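## Task

Remove the black block marked 7 from the tower; it sits right below the top block. Lay it flat on the table roughly two block widths or more away from the tower. The rest of the tower must stay where it was, with the top block lying flat and centred on what is now below it. At the end, both moved blocks must be supported by what lies beneath them and not by the robot.

## Robot and tools

ROBOT AND FRAME. There are two arms, left_arm and right_arm, facing each other across a table. Each is a six-joint arm with a parallel two-finger gripper. In the scene frame the origin lies roughly midway between the bases, +z is up, and the table top is at z = +0.020 m. left_arm's base is on the +y side at (-0.027, +0.459, +0.039) m and right_arm's base is at (-0.028, -0.467, +0.039) m. The arm names do not match the left and right of the camera images. The fingers point along the gripper's own +x axis and close along its y axis. end_effector_position is the point midway between the fingers, 3 to 4 cm back from the tips. Only the outermost 1.5 cm of each finger pad is flat.

execute_actions(actions, cameras). actions is a list of actions. Each action is a table of 1 to 15 rows, and each row lasts one control step of 1/30 s. A table shorter than 15 rows repeats its final row. Every row holds 14 numbers in [-1, 1], covering both arms even if one stays still: left_arm dx, dy, dz, rx, ry, rz, opening, then the same seven for right_arm. The six pose numbers are an offset, not a pose. They count from that arm's Hand target as it stood when the action began, along that Hand target's own axes. Every row counts from that same start, not from the row before, and the next action counts from the new Hand target, so repeating an offset moves the arm again. A value of 1.0 means 0.6 m or 180 degrees. rx, ry, rz form one rotation vector. To re-command the current Hand target, send six zeros. opening is absolute: +1 is fully open (0.080 m) and -1 is closed, but empty fingers stop at about -0.78. A full close takes at least about 0.6 s. A 0 in the opening slot is itself a command, so resend the current opening to keep it. cameras picks which images come back: ["all"], [] or names. Images come by default only with an empty actions list.

move(target, speed, blend, opening_speed, grip_force, blocking, cameras). target is one 14-number row as above, or a list of up to 15 such rows. Every row is an offset from the Hand targets at the start of the move, not from the previous row. The gripper travels in a straight line and turns the shorter way. speed is the top path speed in m/s, from 0.002 to 4.3, default 0.25; turning is capped at twice that in rad/s. Give one value, or one per target. blend, in metres, rounds corners between listed targets; 0 stops at each one. opening_speed sets how fast the commanded opening changes, per second on the -1..+1 scale, 0.2 or more. grip_force is the per-pad force cap in newtons, 8 to 34, as one value or one per arm. It persists until changed and starts at full force in each scene. blocking=false returns after about 0.5 s while the move keeps running. A whole move is capped at 10 s. Moves do not avoid obstacles or the other arm. The result adds a move: line. done means the arm is at rest within 8 mm and 2 degrees. The other endings include off_target, moving, held, blocked (stopped far from its goal by something in the way) and fault. limits= names any clipping or withheld steps.

wait(seconds) lets the scene run for 0 to 10 s while the arms hold their commands. stop() brakes a running move. zoom_image(camera, region) enlarges a region [x0, y0, x1, y1] of the latest image from cam_high, cam_low, cam_left_wrist or cam_right_wrist. The region is at most 504 by 504 px, with the origin at the image's top left. Full images are 672x504. read_manual(section) returns only licence texts. finished_scene(scene) ends the current scene, given its number, and cannot be undone.

RESULTS. Positions (m), end_effector_quat_wxyz and velocities are in the scene frame. Hand target is the last commanded pose after clipping, and later offsets start from it. The real gripper often rests short of or below it, and tilts more at long reach. Check the result after each move, and send the remaining gap or a corrective rotation. The commanded orientation is clipped to within 32 degrees of the measured one per step. grip_measured is the finger opening on the command scale and can be off by about 2 mm. Closing on a hard block reads up to about 0.067 below its width. To grip firmly, command about 0.08 below the reading at first contact. Joint torques and External joint torques are listed in joint order. They include gravity, friction, noise and any held weight, so read them as rough contact clues. Joint velocities may read "within noise". Calls that run actions also list some step-by-step positions.

WHAT TO AVOID. Don't drop blocks, release them while they are moving, knock the tower, or push anything off the table. Any hard strike on the table or fixed objects can fail the scene. Keep the two grippers, their housings and wrist cameras from touching, and never close one gripper on the other's fingers. Don't strain the camera cables. Joint torque limits in N m are: waist 17, shoulder 21.1, elbow 21, wrist pitch 5.55, wrist yaw 5.53, wrist roll 5.19. Exceeding one halts that arm for 10 s. Very large single-step commands can trigger an over-speed fault. Motors heat up when holding loads, reaching far or pushing against something. A MOTOR HOT line appears from 50 °C, and at 95 °C the arm is held or goes limp. Keep paths away from an arm's own base. Loose blocks may sometimes be nudged by outside disturbances.

Each tool is called after "Request:" as name(argument=value, ...), one argument or row to a line, values as JSON.

## Session

Request:
execute_actions(
  actions=[],
)

Scene clock: 0.00 s.
left_arm: end_effector_position=(-0.3223, +0.2670, +0.1307) grip_measured=+1.000 end_effector_quat_wxyz=(+0.339, +0.268, +0.035, -0.901) | right_arm: end_effector_position=(-0.3322, -0.4619, +0.3812) grip_measured=+1.000 end_effector_quat_wxyz=(+0.011, -0.485, +0.299, +0.822)
Joint positions: left_arm=[-1.082 1.39 0.464 0.376 -0.241 -0.008 0.08] | right_arm=[1.367 1.481 1.904 -1.47 -0.38 0.368 0.08]
Joint velocities: within noise
Joint torques (N m): no reading
External joint torques (N m): no reading
Motor temperatures (°C): left_arm=[31 29 30 34 28 33] | right_arm=[30 34 28 36 34 38]
Heat: left arm: hottest wrist pitch 34 °C (+0.0 °C/min); right arm: hottest wrist roll 38 °C (+0.0 °C/min).
Hand target: left_arm -0.3225, +0.2668, +0.1314; -0.339, -0.267, -0.035, +0.901 | right_arm -0.3321, -0.4619, +0.3815; +0.011, -0.485, +0.299, +0.822
Tool commands: left_gripper/opening=+1.0 right_gripper/opening=+1.0

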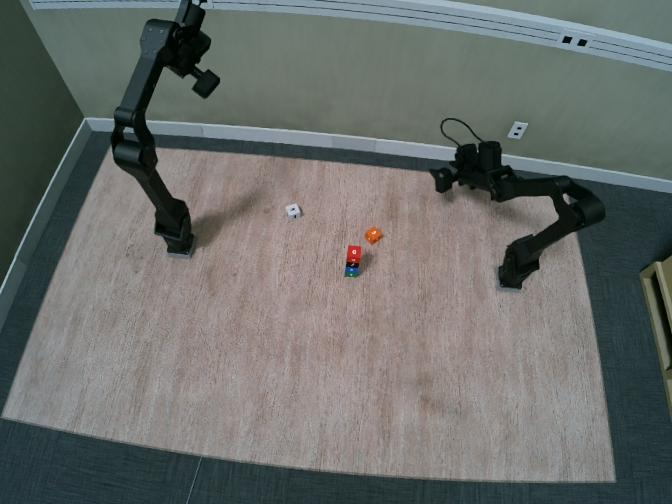

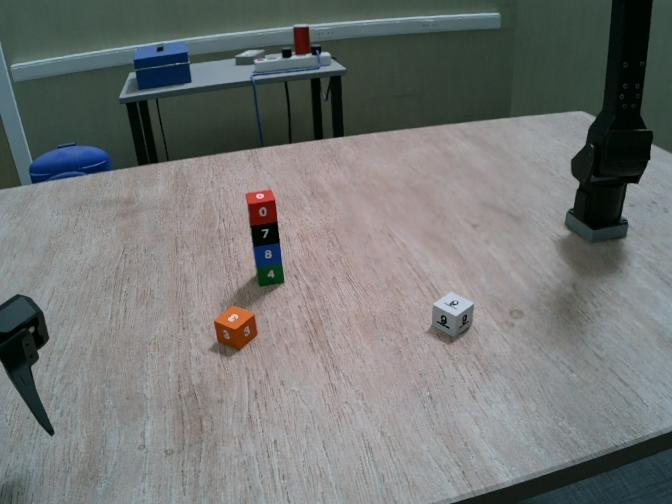

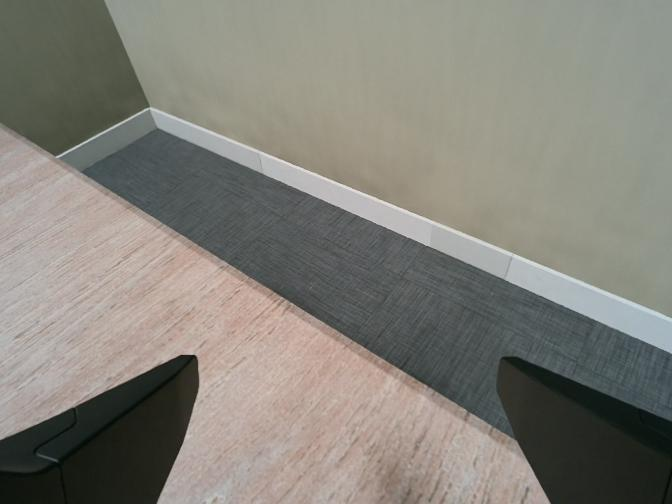

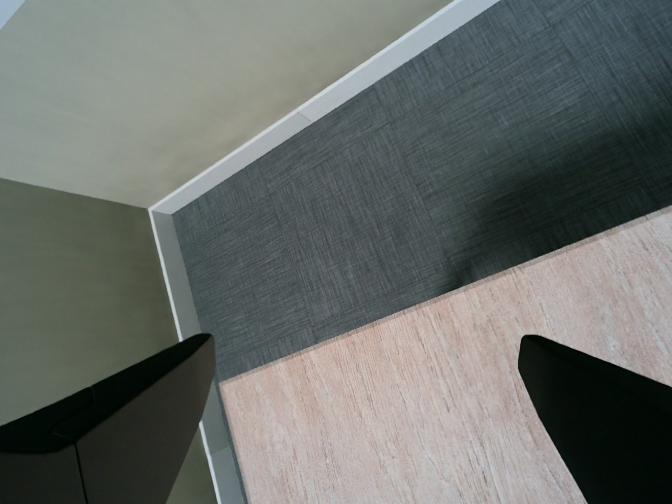

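Request:
zoom_image(
  camera="cam_high",
  region=[270, 190, 410, 295],
)

Request:
zoom_image(
  camera="cam_low",
  region=[190, 170, 350, 290],
)

Scaled by 3.600 from the camera's 672x504 image, which has a finer 960x720 frame.

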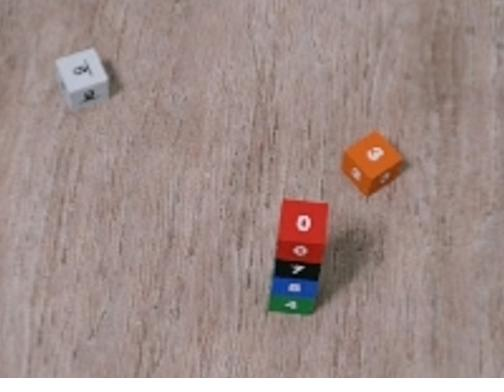

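Scaled by 3.150 from the camera's 672x504 image, which has a finer 960x720 frame.

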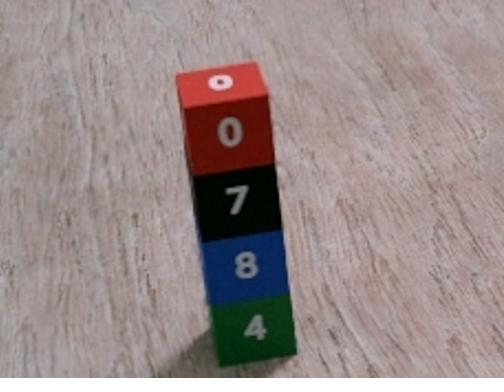

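Request:
move(
  target=[-0.213,0.689,0.068,-0.274,0.3235,0.114,0.6,-0.218,-0.58,-0.329,0.339,0.017,-0.213,0.6],
  speed=0.4,
  cameras=["all"],
)

Scene clock: 29.80 s.
left_arm: end_effector_position=(-0.0009, +0.0191, +0.2831) grip_measured=+0.603 end_effector_quat_wxyz=(+0.574, +0.422, +0.412, -0.568) | right_arm: end_effector_position=(-0.0011, -0.2418, +0.2485) grip_measured=+0.603 end_effector_quat_wxyz=(+0.505, -0.496, +0.494, +0.505)
Joint positions: left_arm=[0.075 2.097 2.354 -1.518 0.004 0.066 0.062] | right_arm=[-0.124 1.412 1.426 -1.566 -0.001 -0.123 0.062]
Joint torques (N m): left_arm=[-0.22 -8.6 5.15 1.02 -0.2 -0.21] | right_arm=[-0.23 -2.95 6.12 0.16 0.05 -0.07]
External joint torques (N m): left_arm=[-0.28 0.9 -0.45 0.15 -0.2 -0.21] | right_arm=[-0.25 1.49 0.5 -0.21 0.07 -0.07]
Heat: left arm: hottest wrist pitch 37 °C (+6.0 °C/min); right arm: hottest wrist pitch 38 °C (+4.0 °C/min).
Hand target: left_arm -0.0008, +0.0150, +0.2796; +0.500, +0.500, +0.500, -0.500 | right_arm +0.0000, -0.2395, +0.2500; +0.500, -0.500, +0.499, +0.500
Off the commanded pose: left_arm 0.005 m, 18 deg | right_arm 0.003 m, 1 deg.
joint sent to its limit (left arm) — joint 3 (elbow), upper limit, where the elbow is as straight as it goes. The joint targets are off in orientation, not in position.
joint sent to its limit (right arm) — joint 4 (wrist pitch), lower limit. The joint targets still meet the commanded pose.
move: off_target (left_arm)

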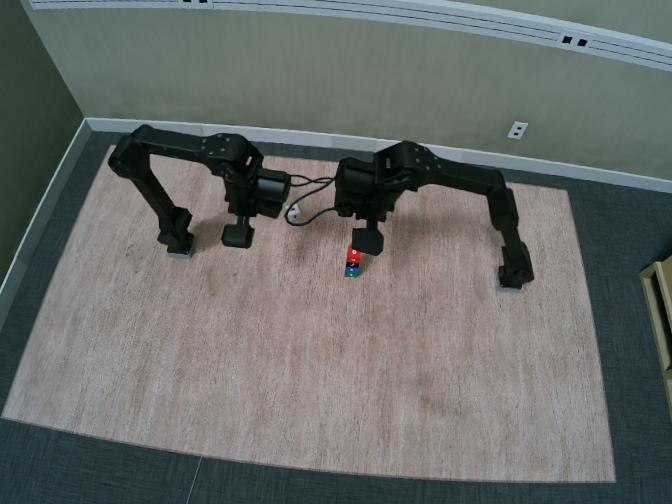

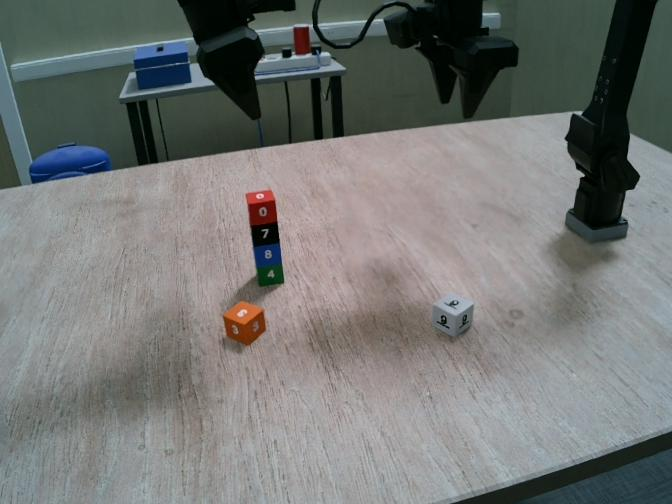

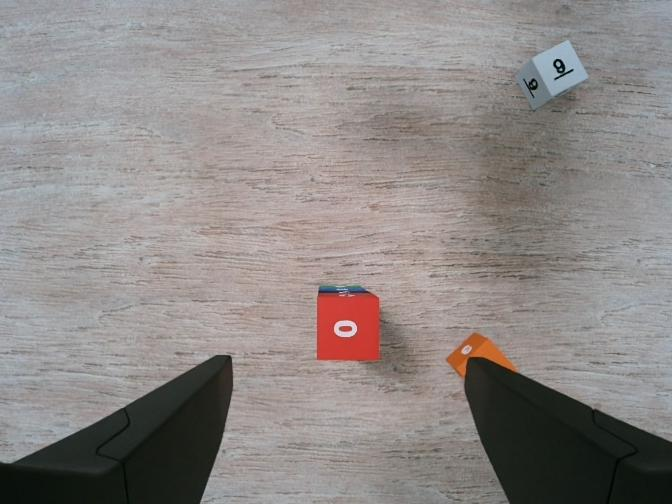

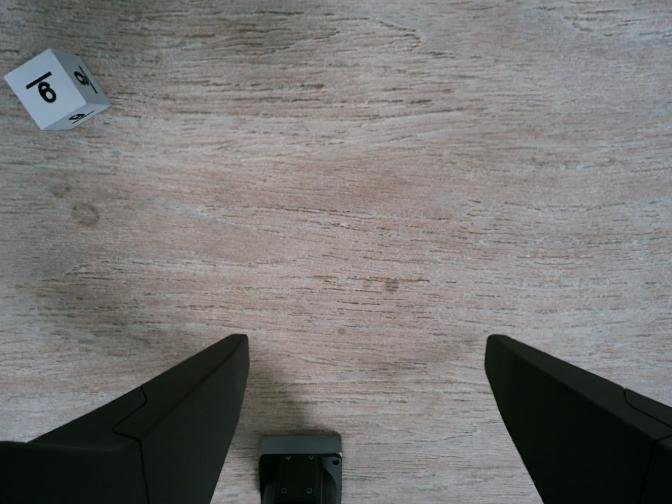

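Request:
move(
  target=[0.133,-0.010,-0.0917,0,-0.222,0,0.6,0.083,0.012,0.067,0,-0.222,0,0.6],
  cameras=["cam_low","cam_left_wrist","cam_right_wrist"],
)

Scene clock: 50.13 s.
left_arm: end_effector_position=(-0.0073, +0.0678, +0.1985) grip_measured=+0.603 end_effector_quat_wxyz=(+0.639, +0.304, +0.298, -0.641) | right_arm: end_effector_position=(-0.0067, -0.1972, +0.2027) grip_measured=+0.603 end_effector_quat_wxyz=(+0.641, -0.300, +0.297, +0.641)
Joint positions: left_arm=[0.081 1.509 1.112 -0.483 0.042 0.06 0.062] | right_arm=[-0.125 1.004 0.782 -0.653 -0.077 -0.099 0.062]
Joint torques (N m): left_arm=[0.21 -8.18 4.5 1.6 0.1 -0.16] | right_arm=[-0.03 -3 4.37 1.54 -0.16 0.1]
External joint torques (N m): left_arm=[0.21 -1.94 -2.2 0.26 0.08 -0.16] | right_arm=[-0.05 -0.34 -2.39 0.18 -0.12 0.1]
Motor temperatures (°C): left_arm=[30 37 34 37 28 33] | right_arm=[30 36 34 37 34 38]
Heat: left arm: hottest shoulder 37 °C (+9.6 °C/min); right arm: hottest wrist roll 38 °C (+0.0 °C/min).
Hand target: left_arm -0.0067, +0.0699, +0.1999; +0.641, +0.299, +0.299, -0.641 | right_arm -0.0072, -0.1992, +0.2002; +0.640, -0.299, +0.298, +0.641
Off the commanded pose: left_arm 0.003 m, 1 deg | right_arm 0.003 m, 0 deg.
move: done
Images, in order (width x height): cam_low 672x504, cam_left_wrist 672x504, cam_right_wrist 672x504.

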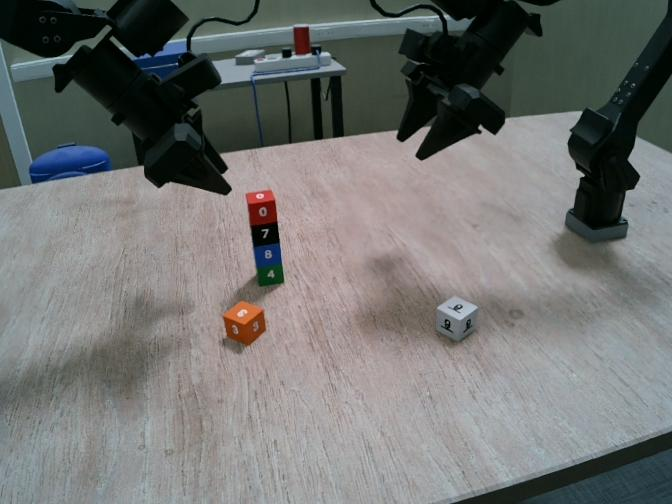

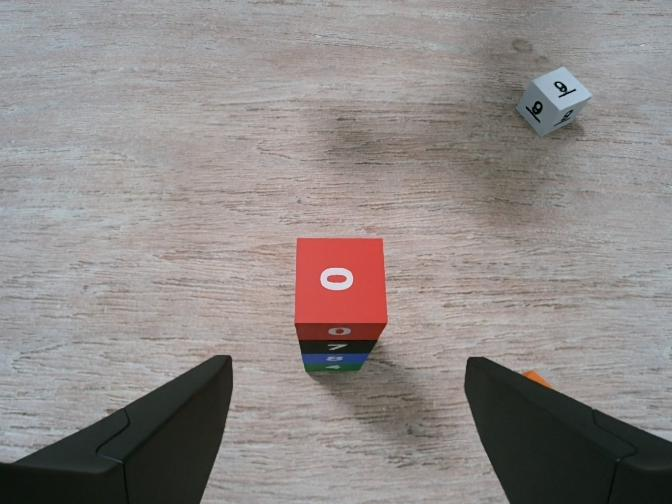

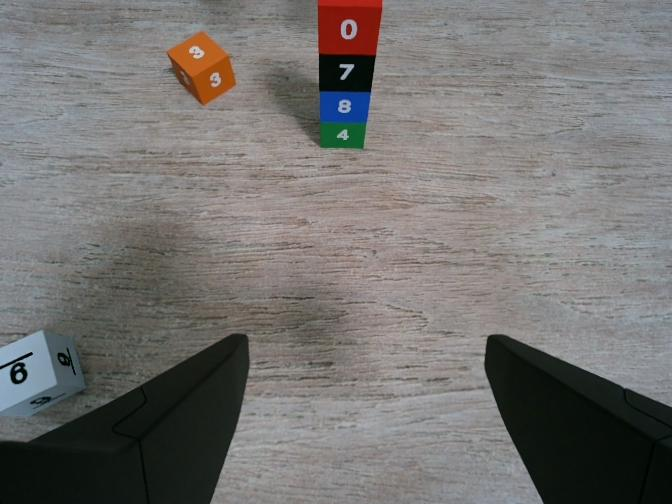

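Request:
move(
  target=[0.097,0,-0.009,0,0,0,0.6,0,0,0,0,0,0,0.6],
  speed=0.12,
  cameras=["cam_low","cam_left_wrist","cam_right_wrist"],
)

Request:
zoom_image(
  camera="cam_low",
  region=[170, 120, 370, 290],
)

Scene clock: 59.67 s.
left_arm: end_effector_position=(-0.0055, +0.0362, +0.1581) grip_measured=+0.603 end_effector_quat_wxyz=(+0.643, +0.296, +0.293, -0.643) | right_arm: end_effector_position=(-0.0067, -0.1971, +0.2027) grip_measured=+0.603 end_effector_quat_wxyz=(+0.641, -0.300, +0.296, +0.641)
Joint positions: left_arm=[0.08 1.657 1.085 -0.288 0.042 0.054 0.062] | right_arm=[-0.125 1.004 0.782 -0.652 -0.077 -0.099 0.062]
Joint torques (N m): left_arm=[-0.23 -6.33 4.24 1.54 -0.06 -0.2] | right_arm=[-0.03 -2.95 4.32 1.54 -0.17 0.11]
External joint torques (N m): left_arm=[-0.22 0.87 -2.3 0.17 -0.08 -0.2] | right_arm=[-0.04 -0.28 -2.43 0.2 -0.13 0.11]
Heat: left arm: hottest shoulder 38 °C (+9.1 °C/min); right arm: hottest wrist pitch 39 °C (+3.0 °C/min).
Hand target: left_arm -0.0067, +0.0366, +0.1519; +0.641, +0.299, +0.299, -0.641 | right_arm -0.0072, -0.1992, +0.2003; +0.640, -0.299, +0.298, +0.641
Off the commanded pose: left_arm 0.006 m, 1 deg | right_arm 0.003 m, 0 deg.
move: done
Images, in order (width x height): cam_low 672x504, cam_left_wrist 672x504, cam_right_wrist 672x504.

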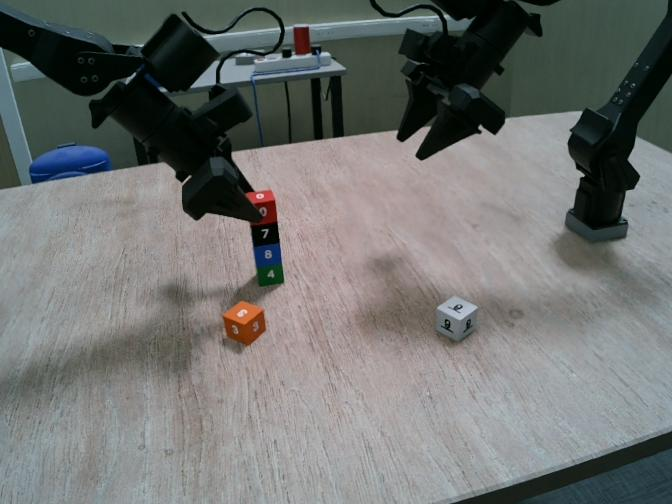

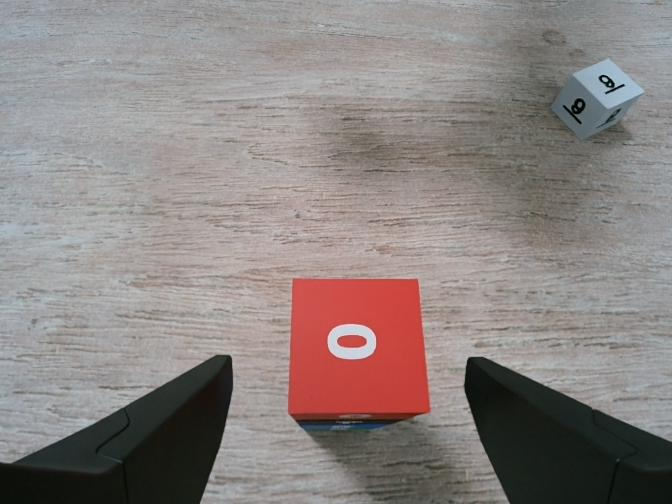

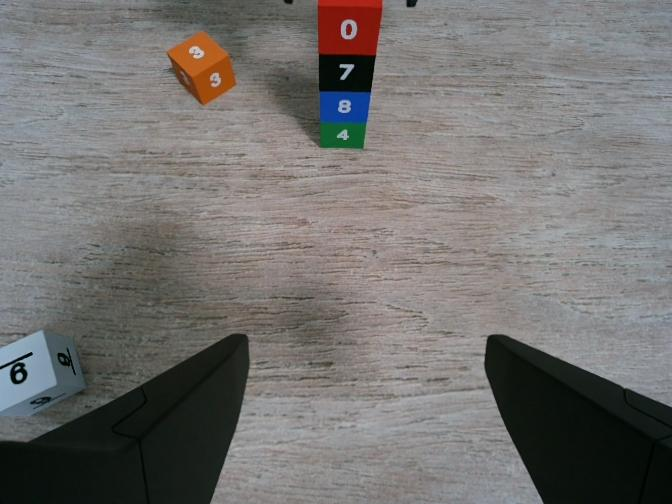

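Scaled by 2.520 from the camera's 672x504 image, which has a finer 960x720 frame.

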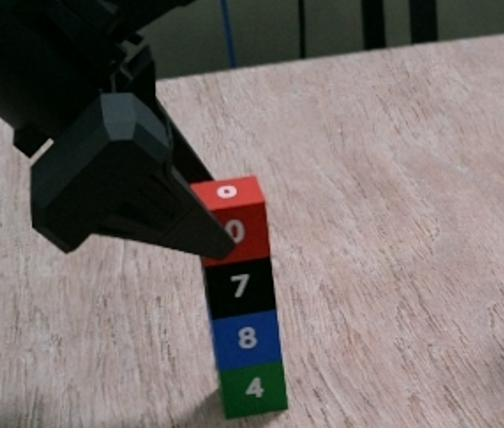

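Request:
move(
  target=[
    [0.01,0,0,0,0,0,0.6,0,0,0,0,0,0,0.6],
    [0.01,0,0,0,0,0,-0.33,0,0,0,0,0,0,0.6],
  ],
  speed=0.12,
  opening_speed=0.7,
  grip_force=22,
  cameras=["cam_low","cam_left_wrist"],
)

Request:
zoom_image(
  camera="cam_low",
  region=[170, 120, 370, 290],
)

Scene clock: 68.80 s.
left_arm: end_effector_position=(-0.0058, +0.0330, +0.1527) grip_measured=-0.101 end_effector_quat_wxyz=(+0.642, +0.296, +0.294, -0.643) | right_arm: end_effector_position=(-0.0067, -0.1971, +0.2027) grip_measured=+0.603 end_effector_quat_wxyz=(+0.641, -0.300, +0.296, +0.641)
Joint positions: left_arm=[0.079 1.677 1.085 -0.27 0.042 0.054 0.03] | right_arm=[-0.125 1.004 0.782 -0.652 -0.077 -0.099 0.062]
Joint torques (N m): left_arm=[-0.21 -6.62 4.9 1.6 -0.06 -0.19] | right_arm=[0.02 -2.98 4.31 1.55 -0.15 0.09]
External joint torques (N m): left_arm=[-0.17 0.7 -1.61 0.23 -0.09 -0.19] | right_arm=[0.01 -0.27 -2.48 0.18 -0.1 0.09]
Heat: left arm: hottest wrist pitch 38 °C (+3.0 °C/min); right arm: hottest wrist pitch 41 °C (+4.0 °C/min).
Hand target: left_arm -0.0068, +0.0327, +0.1473; +0.641, +0.299, +0.298, -0.641 | right_arm -0.0072, -0.1992, +0.2003; +0.640, -0.299, +0.298, +0.641
Off the commanded pose: left_arm 0.006 m, 1 deg | right_arm 0.003 m, 0 deg.
grip_force (N): 22, 22
move: done
Images, in order (width x height): cam_low 672x504, cam_left_wrist 672x504.

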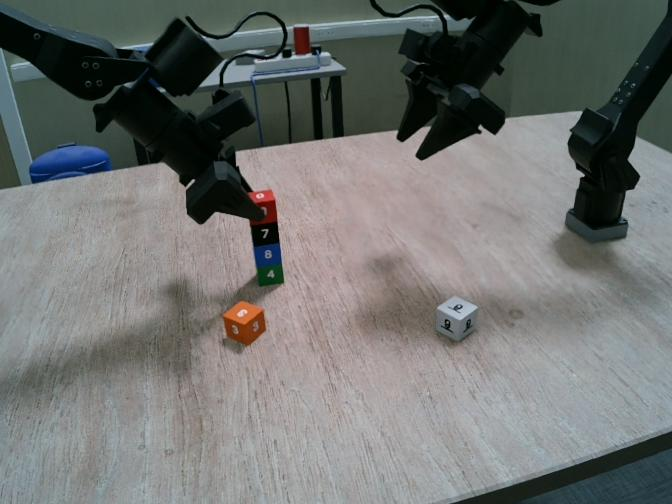

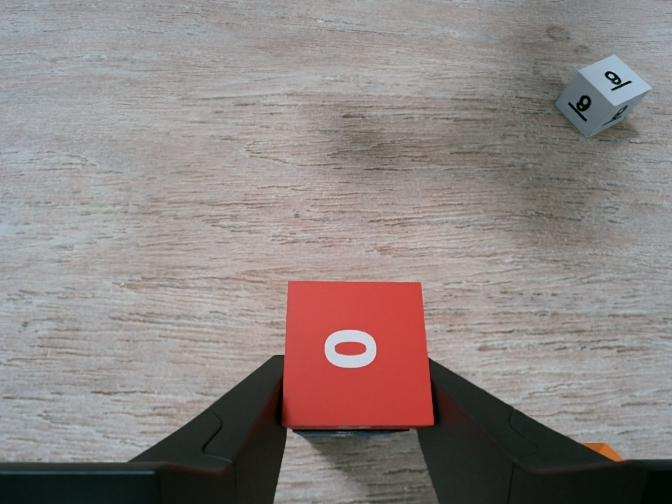

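Scaled by 2.520 from the camera's 672x504 image, which has a finer 960x720 frame.

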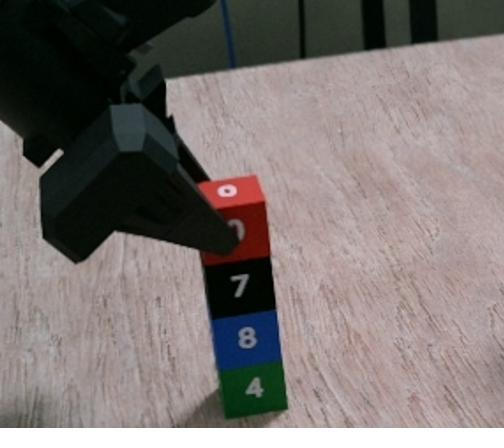

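Request:
move(
  target=[
    [-0.051,0,0.043,0,0,0,-0.33,0,0,0,0,0,0,0.6],
    [-0.263,0,-0.106,0,0,0,-0.33,0.192,0,0.141,0,0,0,0.6],
  ],
  speed=[0.1,0.2],
  blend=[0.01,0],
  cameras=["all"],
)

Request:
zoom_image(
  camera="cam_low",
  region=[170, 120, 370, 290],
)

Scene clock: 89.07 s.
left_arm: end_effector_position=(-0.0068, +0.1807, +0.2284) grip_measured=-0.101 end_effector_quat_wxyz=(+0.642, +0.298, +0.299, -0.640) | right_arm: end_effector_position=(-0.0068, -0.0644, +0.1656) grip_measured=+0.603 end_effector_quat_wxyz=(+0.640, -0.301, +0.299, +0.641)
Joint positions: left_arm=[0.125 1.048 0.904 -0.731 0.07 0.083 0.03] | right_arm=[-0.073 1.578 1.044 -0.343 -0.045 -0.056 0.062]
Joint torques (N m): left_arm=[0.48 -4.29 4.18 1.32 0.15 0.19] | right_arm=[0.36 -4.84 7.26 1.5 0.02 0.09]
External joint torques (N m): left_arm=[0.48 -1.41 -2.56 -0.03 0.11 0.19] | right_arm=[0.37 1.81 0.69 0.14 0.04 0.09]
Motor temperatures (°C): left_arm=[30 37 36 40 28 33] | right_arm=[30 36 33 43 34 38]
Heat: left arm: hottest wrist pitch 40 °C (+3.0 °C/min); right arm: hottest wrist pitch 43 °C (+5.1 °C/min).
Hand target: left_arm -0.0067, +0.1829, +0.2272; +0.641, +0.299, +0.299, -0.641 | right_arm -0.0073, -0.0604, +0.1664; +0.640, -0.299, +0.298, +0.641
Off the commanded pose: left_arm 0.003 m, 0 deg | right_arm 0.004 m, 0 deg.
grip_force (N): 22, 22
move: done

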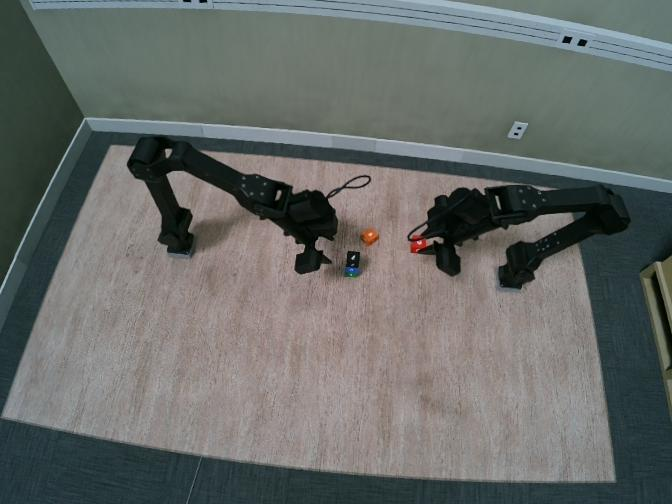

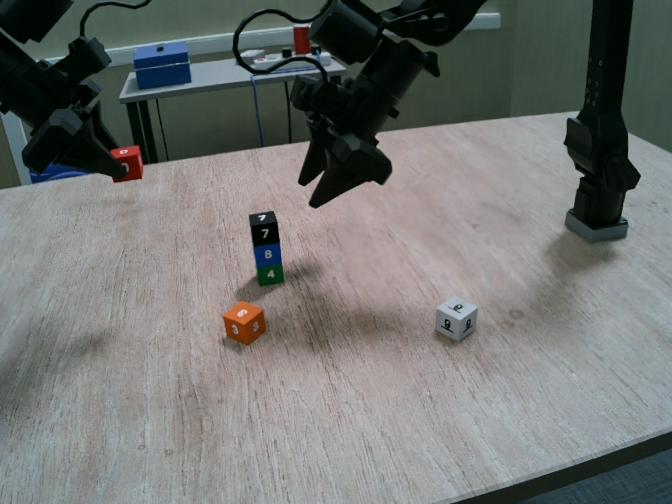

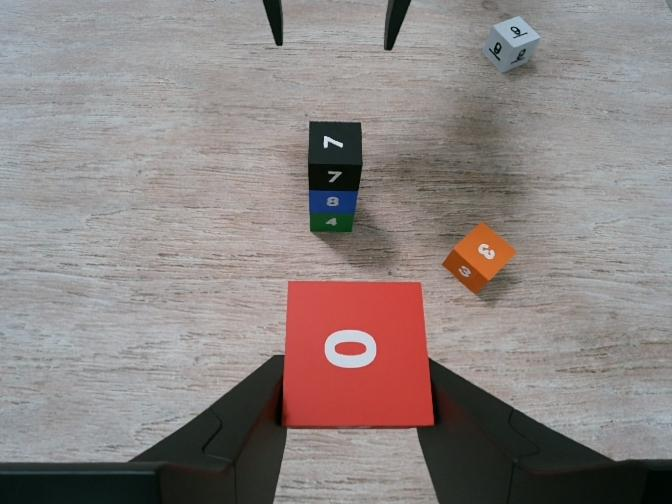

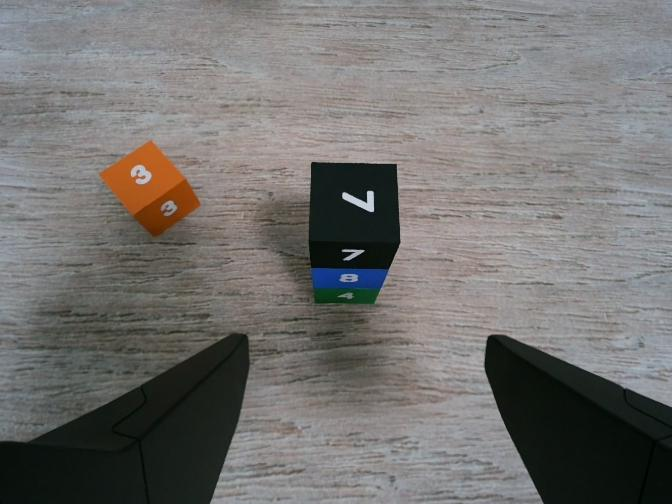

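Scaled by 2.520 from the camera's 672x504 image, which has a finer 960x720 frame.

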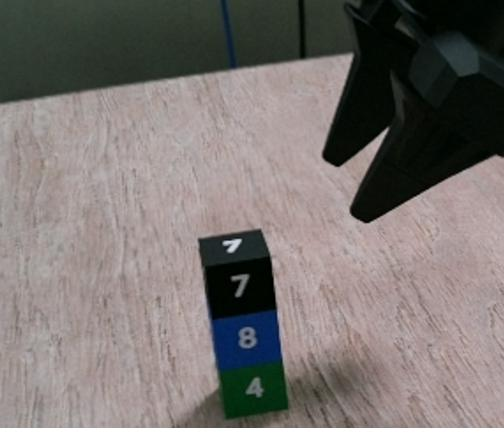

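Request:
move(
  target=[0,0,0,0,0,0,-0.33,0.117,0.0017,0.0202,0,0,0,0.6],
  speed=0.12,
  cameras=["cam_low","cam_right_wrist"],
)

Request:
zoom_image(
  camera="cam_low",
  region=[170, 120, 370, 290],
)

Scene clock: 95.50 s.
left_arm: end_effector_position=(-0.0067, +0.1808, +0.2284) grip_measured=-0.101 end_effector_quat_wxyz=(+0.642, +0.298, +0.299, -0.640) | right_arm: end_effector_position=(-0.0076, -0.0097, +0.1213) grip_measured=+0.603 end_effector_quat_wxyz=(+0.640, -0.300, +0.299, +0.641)
Joint positions: left_arm=[0.125 1.048 0.904 -0.731 0.07 0.083 0.03] | right_arm=[-0.06 1.839 1.154 -0.19 -0.037 -0.046 0.062]
Joint torques (N m): left_arm=[0.16 -4.16 4.52 1.24 0.13 0.12] | right_arm=[0.39 -6.23 6.88 1.5 0.04 0.11]
External joint torques (N m): left_arm=[0.17 -1.28 -2.18 -0.09 0.09 0.12] | right_arm=[0.38 2.11 0.56 0.13 0.06 0.1]
Heat: left arm: hottest wrist pitch 39 °C (+2.0 °C/min); right arm: hottest wrist pitch 44 °C (+6.1 °C/min).
Hand target: left_arm -0.0066, +0.1830, +0.2271; +0.641, +0.299, +0.299, -0.641 | right_arm -0.0084, -0.0059, +0.1204; +0.641, -0.299, +0.298, +0.641
Off the commanded pose: left_arm 0.002 m, 0 deg | right_arm 0.004 m, 0 deg.
grip_force (N): 22, 22
move: done
Images, in order (width x height): cam_low 672x504, cam_right_wrist 672x504.

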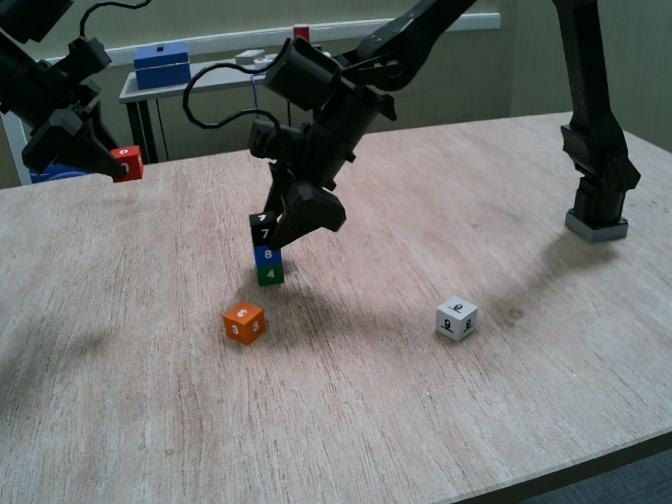

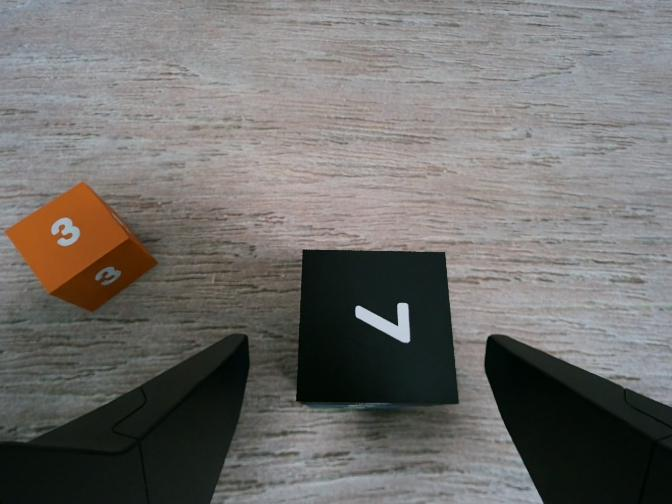

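Scaled by 2.520 from the camera's 672x504 image, which has a finer 960x720 frame.

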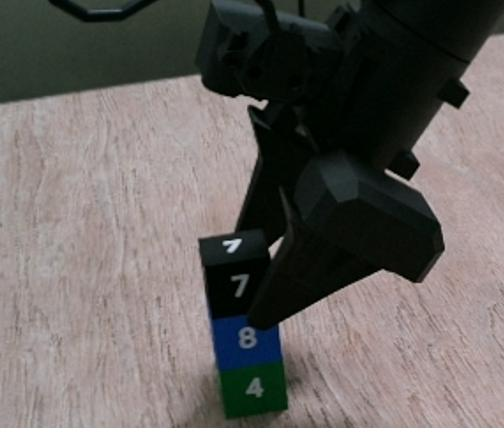

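Request:
move(
  target=[
    [0,0,0,0,0,0,-0.33,0.002,0,0.013,0,0,0,0.6],
    [0,0,0,0,0,0,-0.33,0.002,0,0.013,0,0,0,-0.33],
  ],
  speed=0.12,
  opening_speed=0.7,
  cameras=["cam_low","cam_right_wrist"],
)

Request:
zoom_image(
  camera="cam_low",
  region=[170, 120, 370, 290],
)

Scene clock: 100.60 s.
left_arm: end_effector_position=(-0.0067, +0.1808, +0.2284) grip_measured=-0.101 end_effector_quat_wxyz=(+0.642, +0.298, +0.299, -0.640) | right_arm: end_effector_position=(-0.0076, -0.0023, +0.1263) grip_measured=-0.108 end_effector_quat_wxyz=(+0.641, -0.299, +0.297, +0.642)
Joint positions: left_arm=[0.125 1.048 0.904 -0.731 0.07 0.083 0.03] | right_arm=[-0.059 1.855 1.194 -0.21 -0.036 -0.045 0.03]
Joint torques (N m): left_arm=[0.36 -4.13 4.17 1.31 0.11 0.2] | right_arm=[0.33 -6.32 6.88 1.23 0.03 0.08]
External joint torques (N m): left_arm=[0.36 -1.26 -2.56 -0.04 0.08 0.2] | right_arm=[0.3 2.21 0.5 -0.15 0.05 0.08]
Heat: left arm: hottest wrist pitch 39 °C (+2.0 °C/min); right arm: hottest wrist pitch 44 °C (+7.0 °C/min).
Hand target: left_arm -0.0066, +0.1830, +0.2271; +0.641, +0.299, +0.299, -0.641 | right_arm -0.0085, +0.0008, +0.1245; +0.640, -0.299, +0.298, +0.641
Off the commanded pose: left_arm 0.003 m, 0 deg | right_arm 0.004 m, 0 deg.
grip_force (N): 22, 22
move: done
Images, in order (width x height): cam_low 672x504, cam_right_wrist 672x504.

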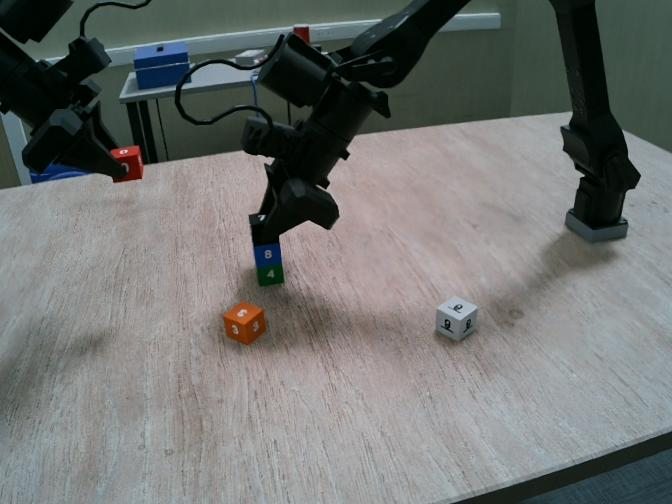

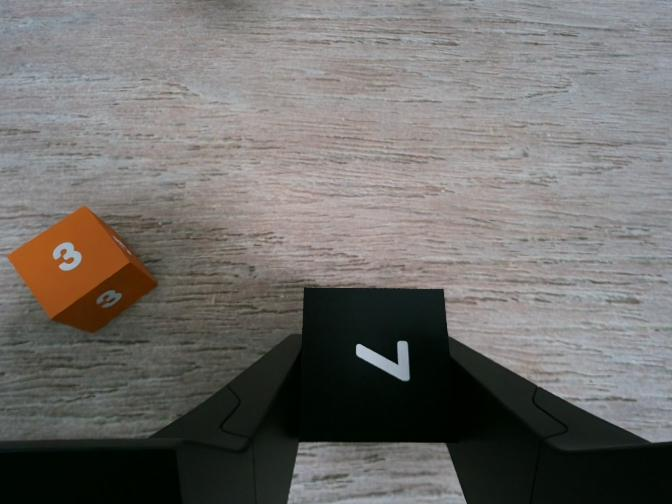

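Scaled by 2.520 from the camera's 672x504 image, which has a finer 960x720 frame.

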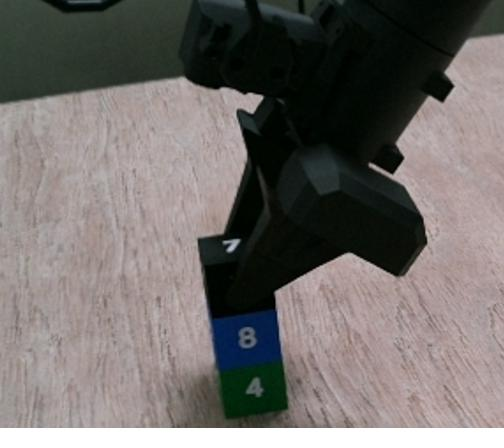

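Request:
move(
  target=[
    [0,0,0,0,0,0,-0.33,-0.045,0,0.0375,0,0,0,-0.33],
    [0,0,0,0,0,0,-0.33,-0.199,0,-0.159,0,0,0,-0.33],
    [0.246,0,0.12,0,0,0,-0.33,-0.089,0,-0.2515,0,0,0,-0.33],
  ],
  speed=[0.1,0.2,0.15],
  blend=[0.01,0.02,0],
  cameras=["cam_low","cam_left_wrist","cam_right_wrist"],
)

Request:
zoom_image(
  camera="cam_low",
  region=[200, 150, 440, 310],
)

Scene clock: 108.53 s.
left_arm: end_effector_position=(-0.0064, +0.0362, +0.1612) grip_measured=-0.101 end_effector_quat_wxyz=(+0.639, +0.300, +0.298, -0.642) | right_arm: end_effector_position=(-0.0084, -0.1458, +0.0739) grip_measured=-0.108 end_effector_quat_wxyz=(+0.643, -0.295, +0.293, +0.643)
Joint positions: left_arm=[0.079 1.659 1.109 -0.324 0.045 0.054 0.03] | right_arm=[-0.091 1.453 0.495 0.098 -0.056 -0.069 0.03]
Joint torques (N m): left_arm=[-0.24 -6.68 6.15 1.57 -0.15 -0.22] | right_arm=[-0.21 -3.04 3.3 1.56 -0.15 -0.05]
External joint torques (N m): left_arm=[-0.18 0.54 -0.38 0.23 -0.18 -0.22] | right_arm=[-0.23 1.54 -2.15 0.2 -0.12 -0.05]
Heat: left arm: hottest wrist pitch 38 °C (+1.0 °C/min); right arm: hottest wrist pitch 44 °C (+7.1 °C/min).
Hand target: left_arm -0.0068, +0.0329, +0.1605; +0.641, +0.299, +0.299, -0.641 | right_arm -0.0082, -0.1491, +0.0683; +0.640, -0.299, +0.298, +0.641
Off the commanded pose: left_arm 0.003 m, 0 deg | right_arm 0.006 m, 1 deg.
grip_force (N): 22, 22
move: done
Images, in order (width x height): cam_low 672x504, cam_left_wrist 672x504, cam_right_wrist 672x504.

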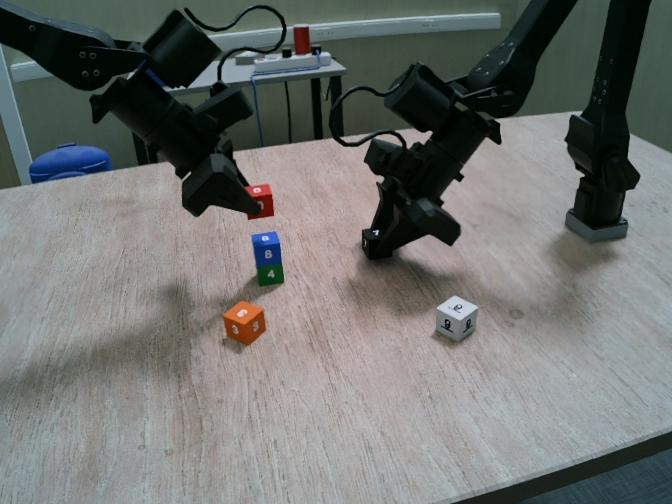

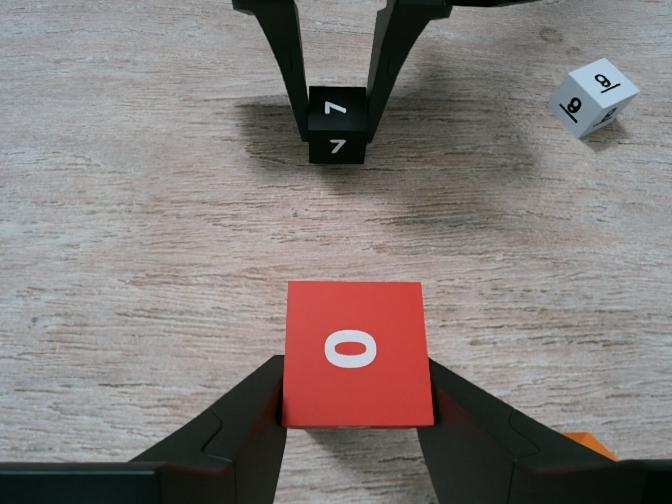

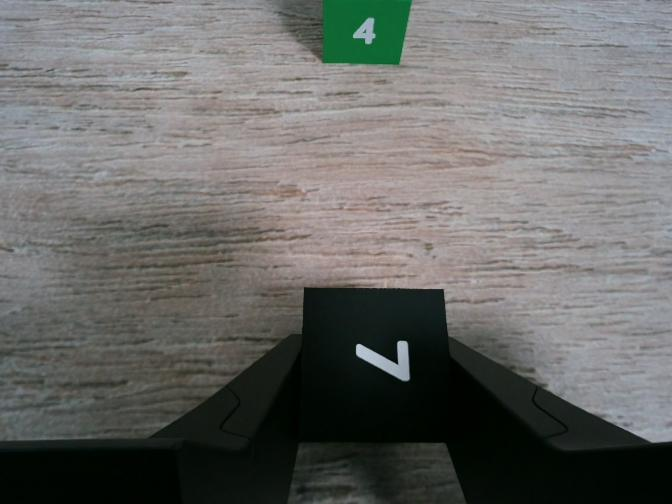

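Scaled by 2.100 from the camera's 672x504 image, which has a finer 960x720 frame.

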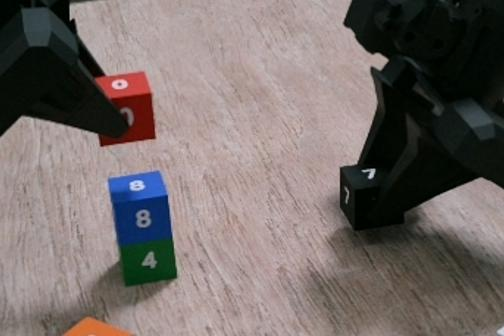

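Request:
move(
  target=[0.0513,0,-0.0388,0,0,0,-0.33,0.0166,0,-0.0139,0,0,0,-0.33],
  speed=0.05,
  cameras=["cam_low","cam_left_wrist"],
)

Request:
zoom_image(
  camera="cam_low",
  region=[230, 180, 300, 300],
)

Request:
zoom_image(
  camera="cam_low",
  region=[340, 200, 440, 290],
)

Scene clock: 115.93 s.
left_arm: end_effector_position=(-0.0059, +0.0295, +0.1289) grip_measured=-0.101 end_effector_quat_wxyz=(+0.642, +0.295, +0.293, -0.644) | right_arm: end_effector_position=(-0.0083, -0.1448, +0.0620) grip_measured=-0.108 end_effector_quat_wxyz=(+0.644, -0.294, +0.291, +0.644)
Joint positions: left_arm=[0.079 1.724 1.035 -0.169 0.045 0.054 0.03] | right_arm=[-0.091 1.503 0.471 0.177 -0.056 -0.069 0.03]
Joint torques (N m): left_arm=[-0.24 -6.66 4.18 1.61 -0.1 -0.2] | right_arm=[-0.25 -2.98 2.86 1.5 -0.15 -0.04]
External joint torques (N m): left_arm=[-0.2 0.81 -2.1 0.24 -0.12 -0.2] | right_arm=[-0.26 1.74 -2.42 0.11 -0.12 -0.05]
Heat: left arm: hottest wrist pitch 38 °C (+1.0 °C/min); right arm: hottest wrist pitch 43 °C (+4.0 °C/min).
Hand target: left_arm -0.0068, +0.0310, +0.1219; +0.641, +0.299, +0.299, -0.641 | right_arm -0.0082, -0.1491, +0.0554; +0.641, -0.299, +0.298, +0.641
Off the commanded pose: left_arm 0.007 m, 1 deg | right_arm 0.008 m, 1 deg.
grip_force (N): 22, 22
move: done
Images, in order (width x height): cam_low 672x504, cam_left_wrist 672x504.

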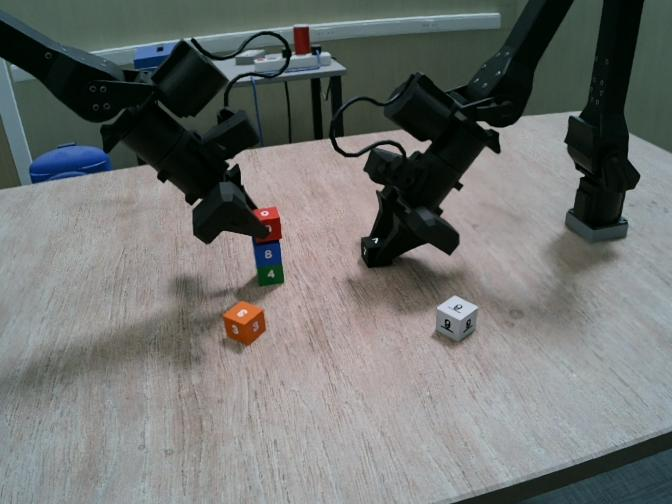

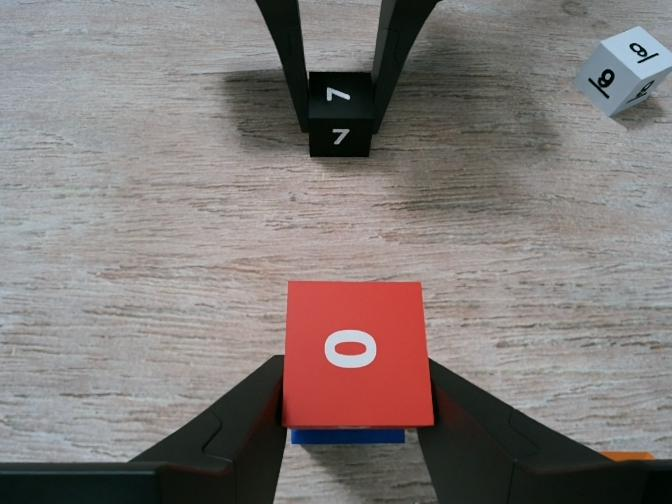

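Scaled by 4.200 from the camera's 672x504 image, which has a finer 960x720 frame.

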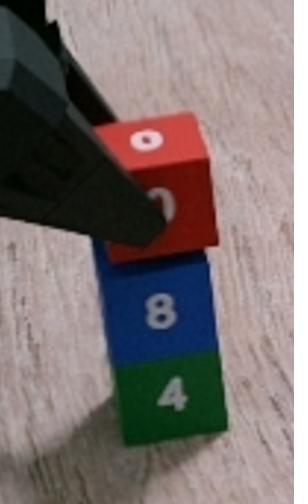

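Scaled by 5.040 from the camera's 672x504 image, which has a finer 960x720 frame.

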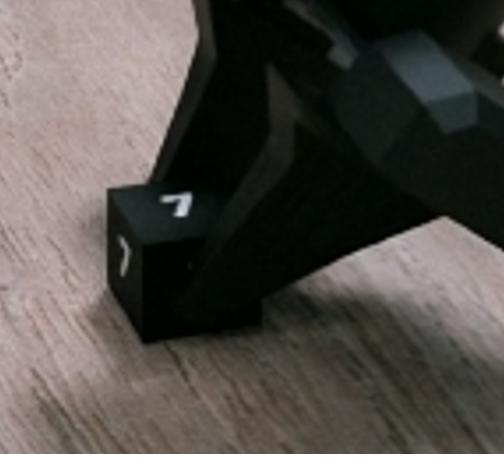

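Request:
move(
  target=[
    [-0.0067,0,-0.0053,0,0,0,-0.33,0,0,0,0,0,0,0.3],
    [-0.0067,0,-0.0053,0,0,0,-0.33,-0.15,0,0,0,0,0,0.3],
  ],
  speed=[0.05,0.15],
  opening_speed=0.7,
  cameras=["cam_low","cam_left_wrist"],
)

Request:
zoom_image(
  camera="cam_low",
  region=[230, 180, 300, 300],
)

Request:
zoom_image(
  camera="cam_low",
  region=[340, 200, 440, 290],
)

Scene clock: 123.77 s.
left_arm: end_effector_position=(-0.0061, +0.0334, +0.1237) grip_measured=-0.101 end_effector_quat_wxyz=(+0.640, +0.299, +0.297, -0.642) | right_arm: end_effector_position=(-0.0088, -0.2101, +0.1175) grip_measured=+0.297 end_effector_quat_wxyz=(+0.637, -0.305, +0.305, +0.638)
Joint positions: left_arm=[0.079 1.724 1.02 -0.168 0.044 0.054 0.03] | right_arm=[-0.123 1.02 0.457 -0.334 -0.077 -0.094 0.048]
Joint torques (N m): left_arm=[-0.14 -9.24 3.85 1.46 -0.1 -0.16] | right_arm=[-0.2 -2.76 7.18 1.19 -0.16 -0.07]
External joint torques (N m): left_arm=[-0.13 -1.7 -2.46 0.09 -0.12 -0.16] | right_arm=[-0.21 -0.24 0.64 -0.15 -0.11 -0.07]
Heat: left arm: hottest wrist pitch 38 °C (+0.0 °C/min); right arm: hottest wrist pitch 44 °C (+4.0 °C/min).
Hand target: left_arm -0.0067, +0.0360, +0.1230; +0.641, +0.299, +0.299, -0.641 | right_arm -0.0081, -0.2070, +0.1243; +0.640, -0.299, +0.298, +0.641
Off the commanded pose: left_arm 0.003 m, 0 deg | right_arm 0.008 m, 1 deg.
grip_force (N): 22, 22
move: done
Images, in order (width x height): cam_low 672x504, cam_left_wrist 672x504.

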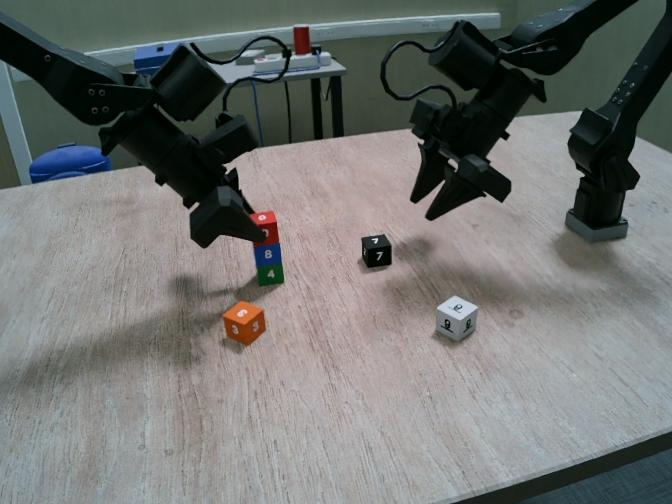

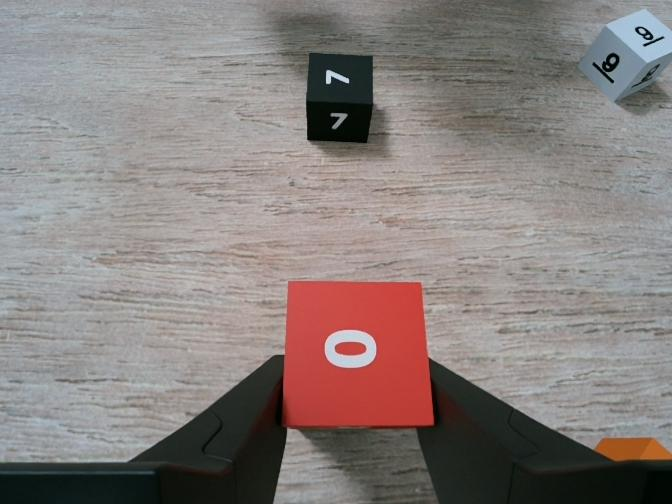

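Scaled by 4.200 from the camera's 672x504 image, which has a finer 960x720 frame.

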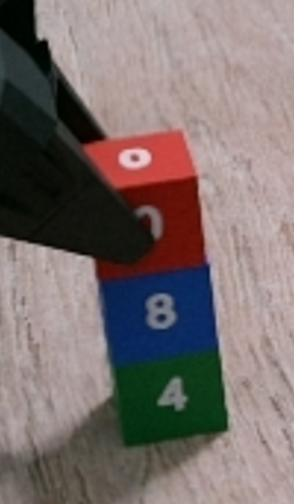

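Scaled by 5.040 from the camera's 672x504 image, which has a finer 960x720 frame.

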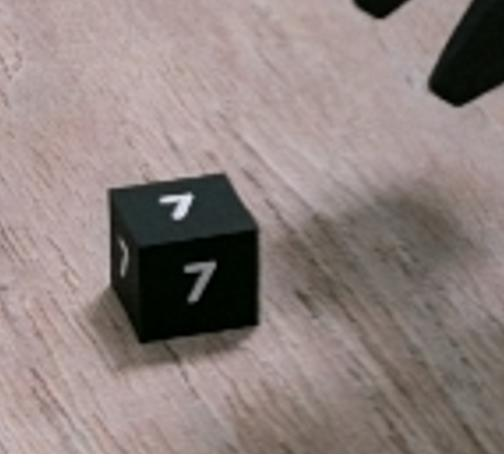

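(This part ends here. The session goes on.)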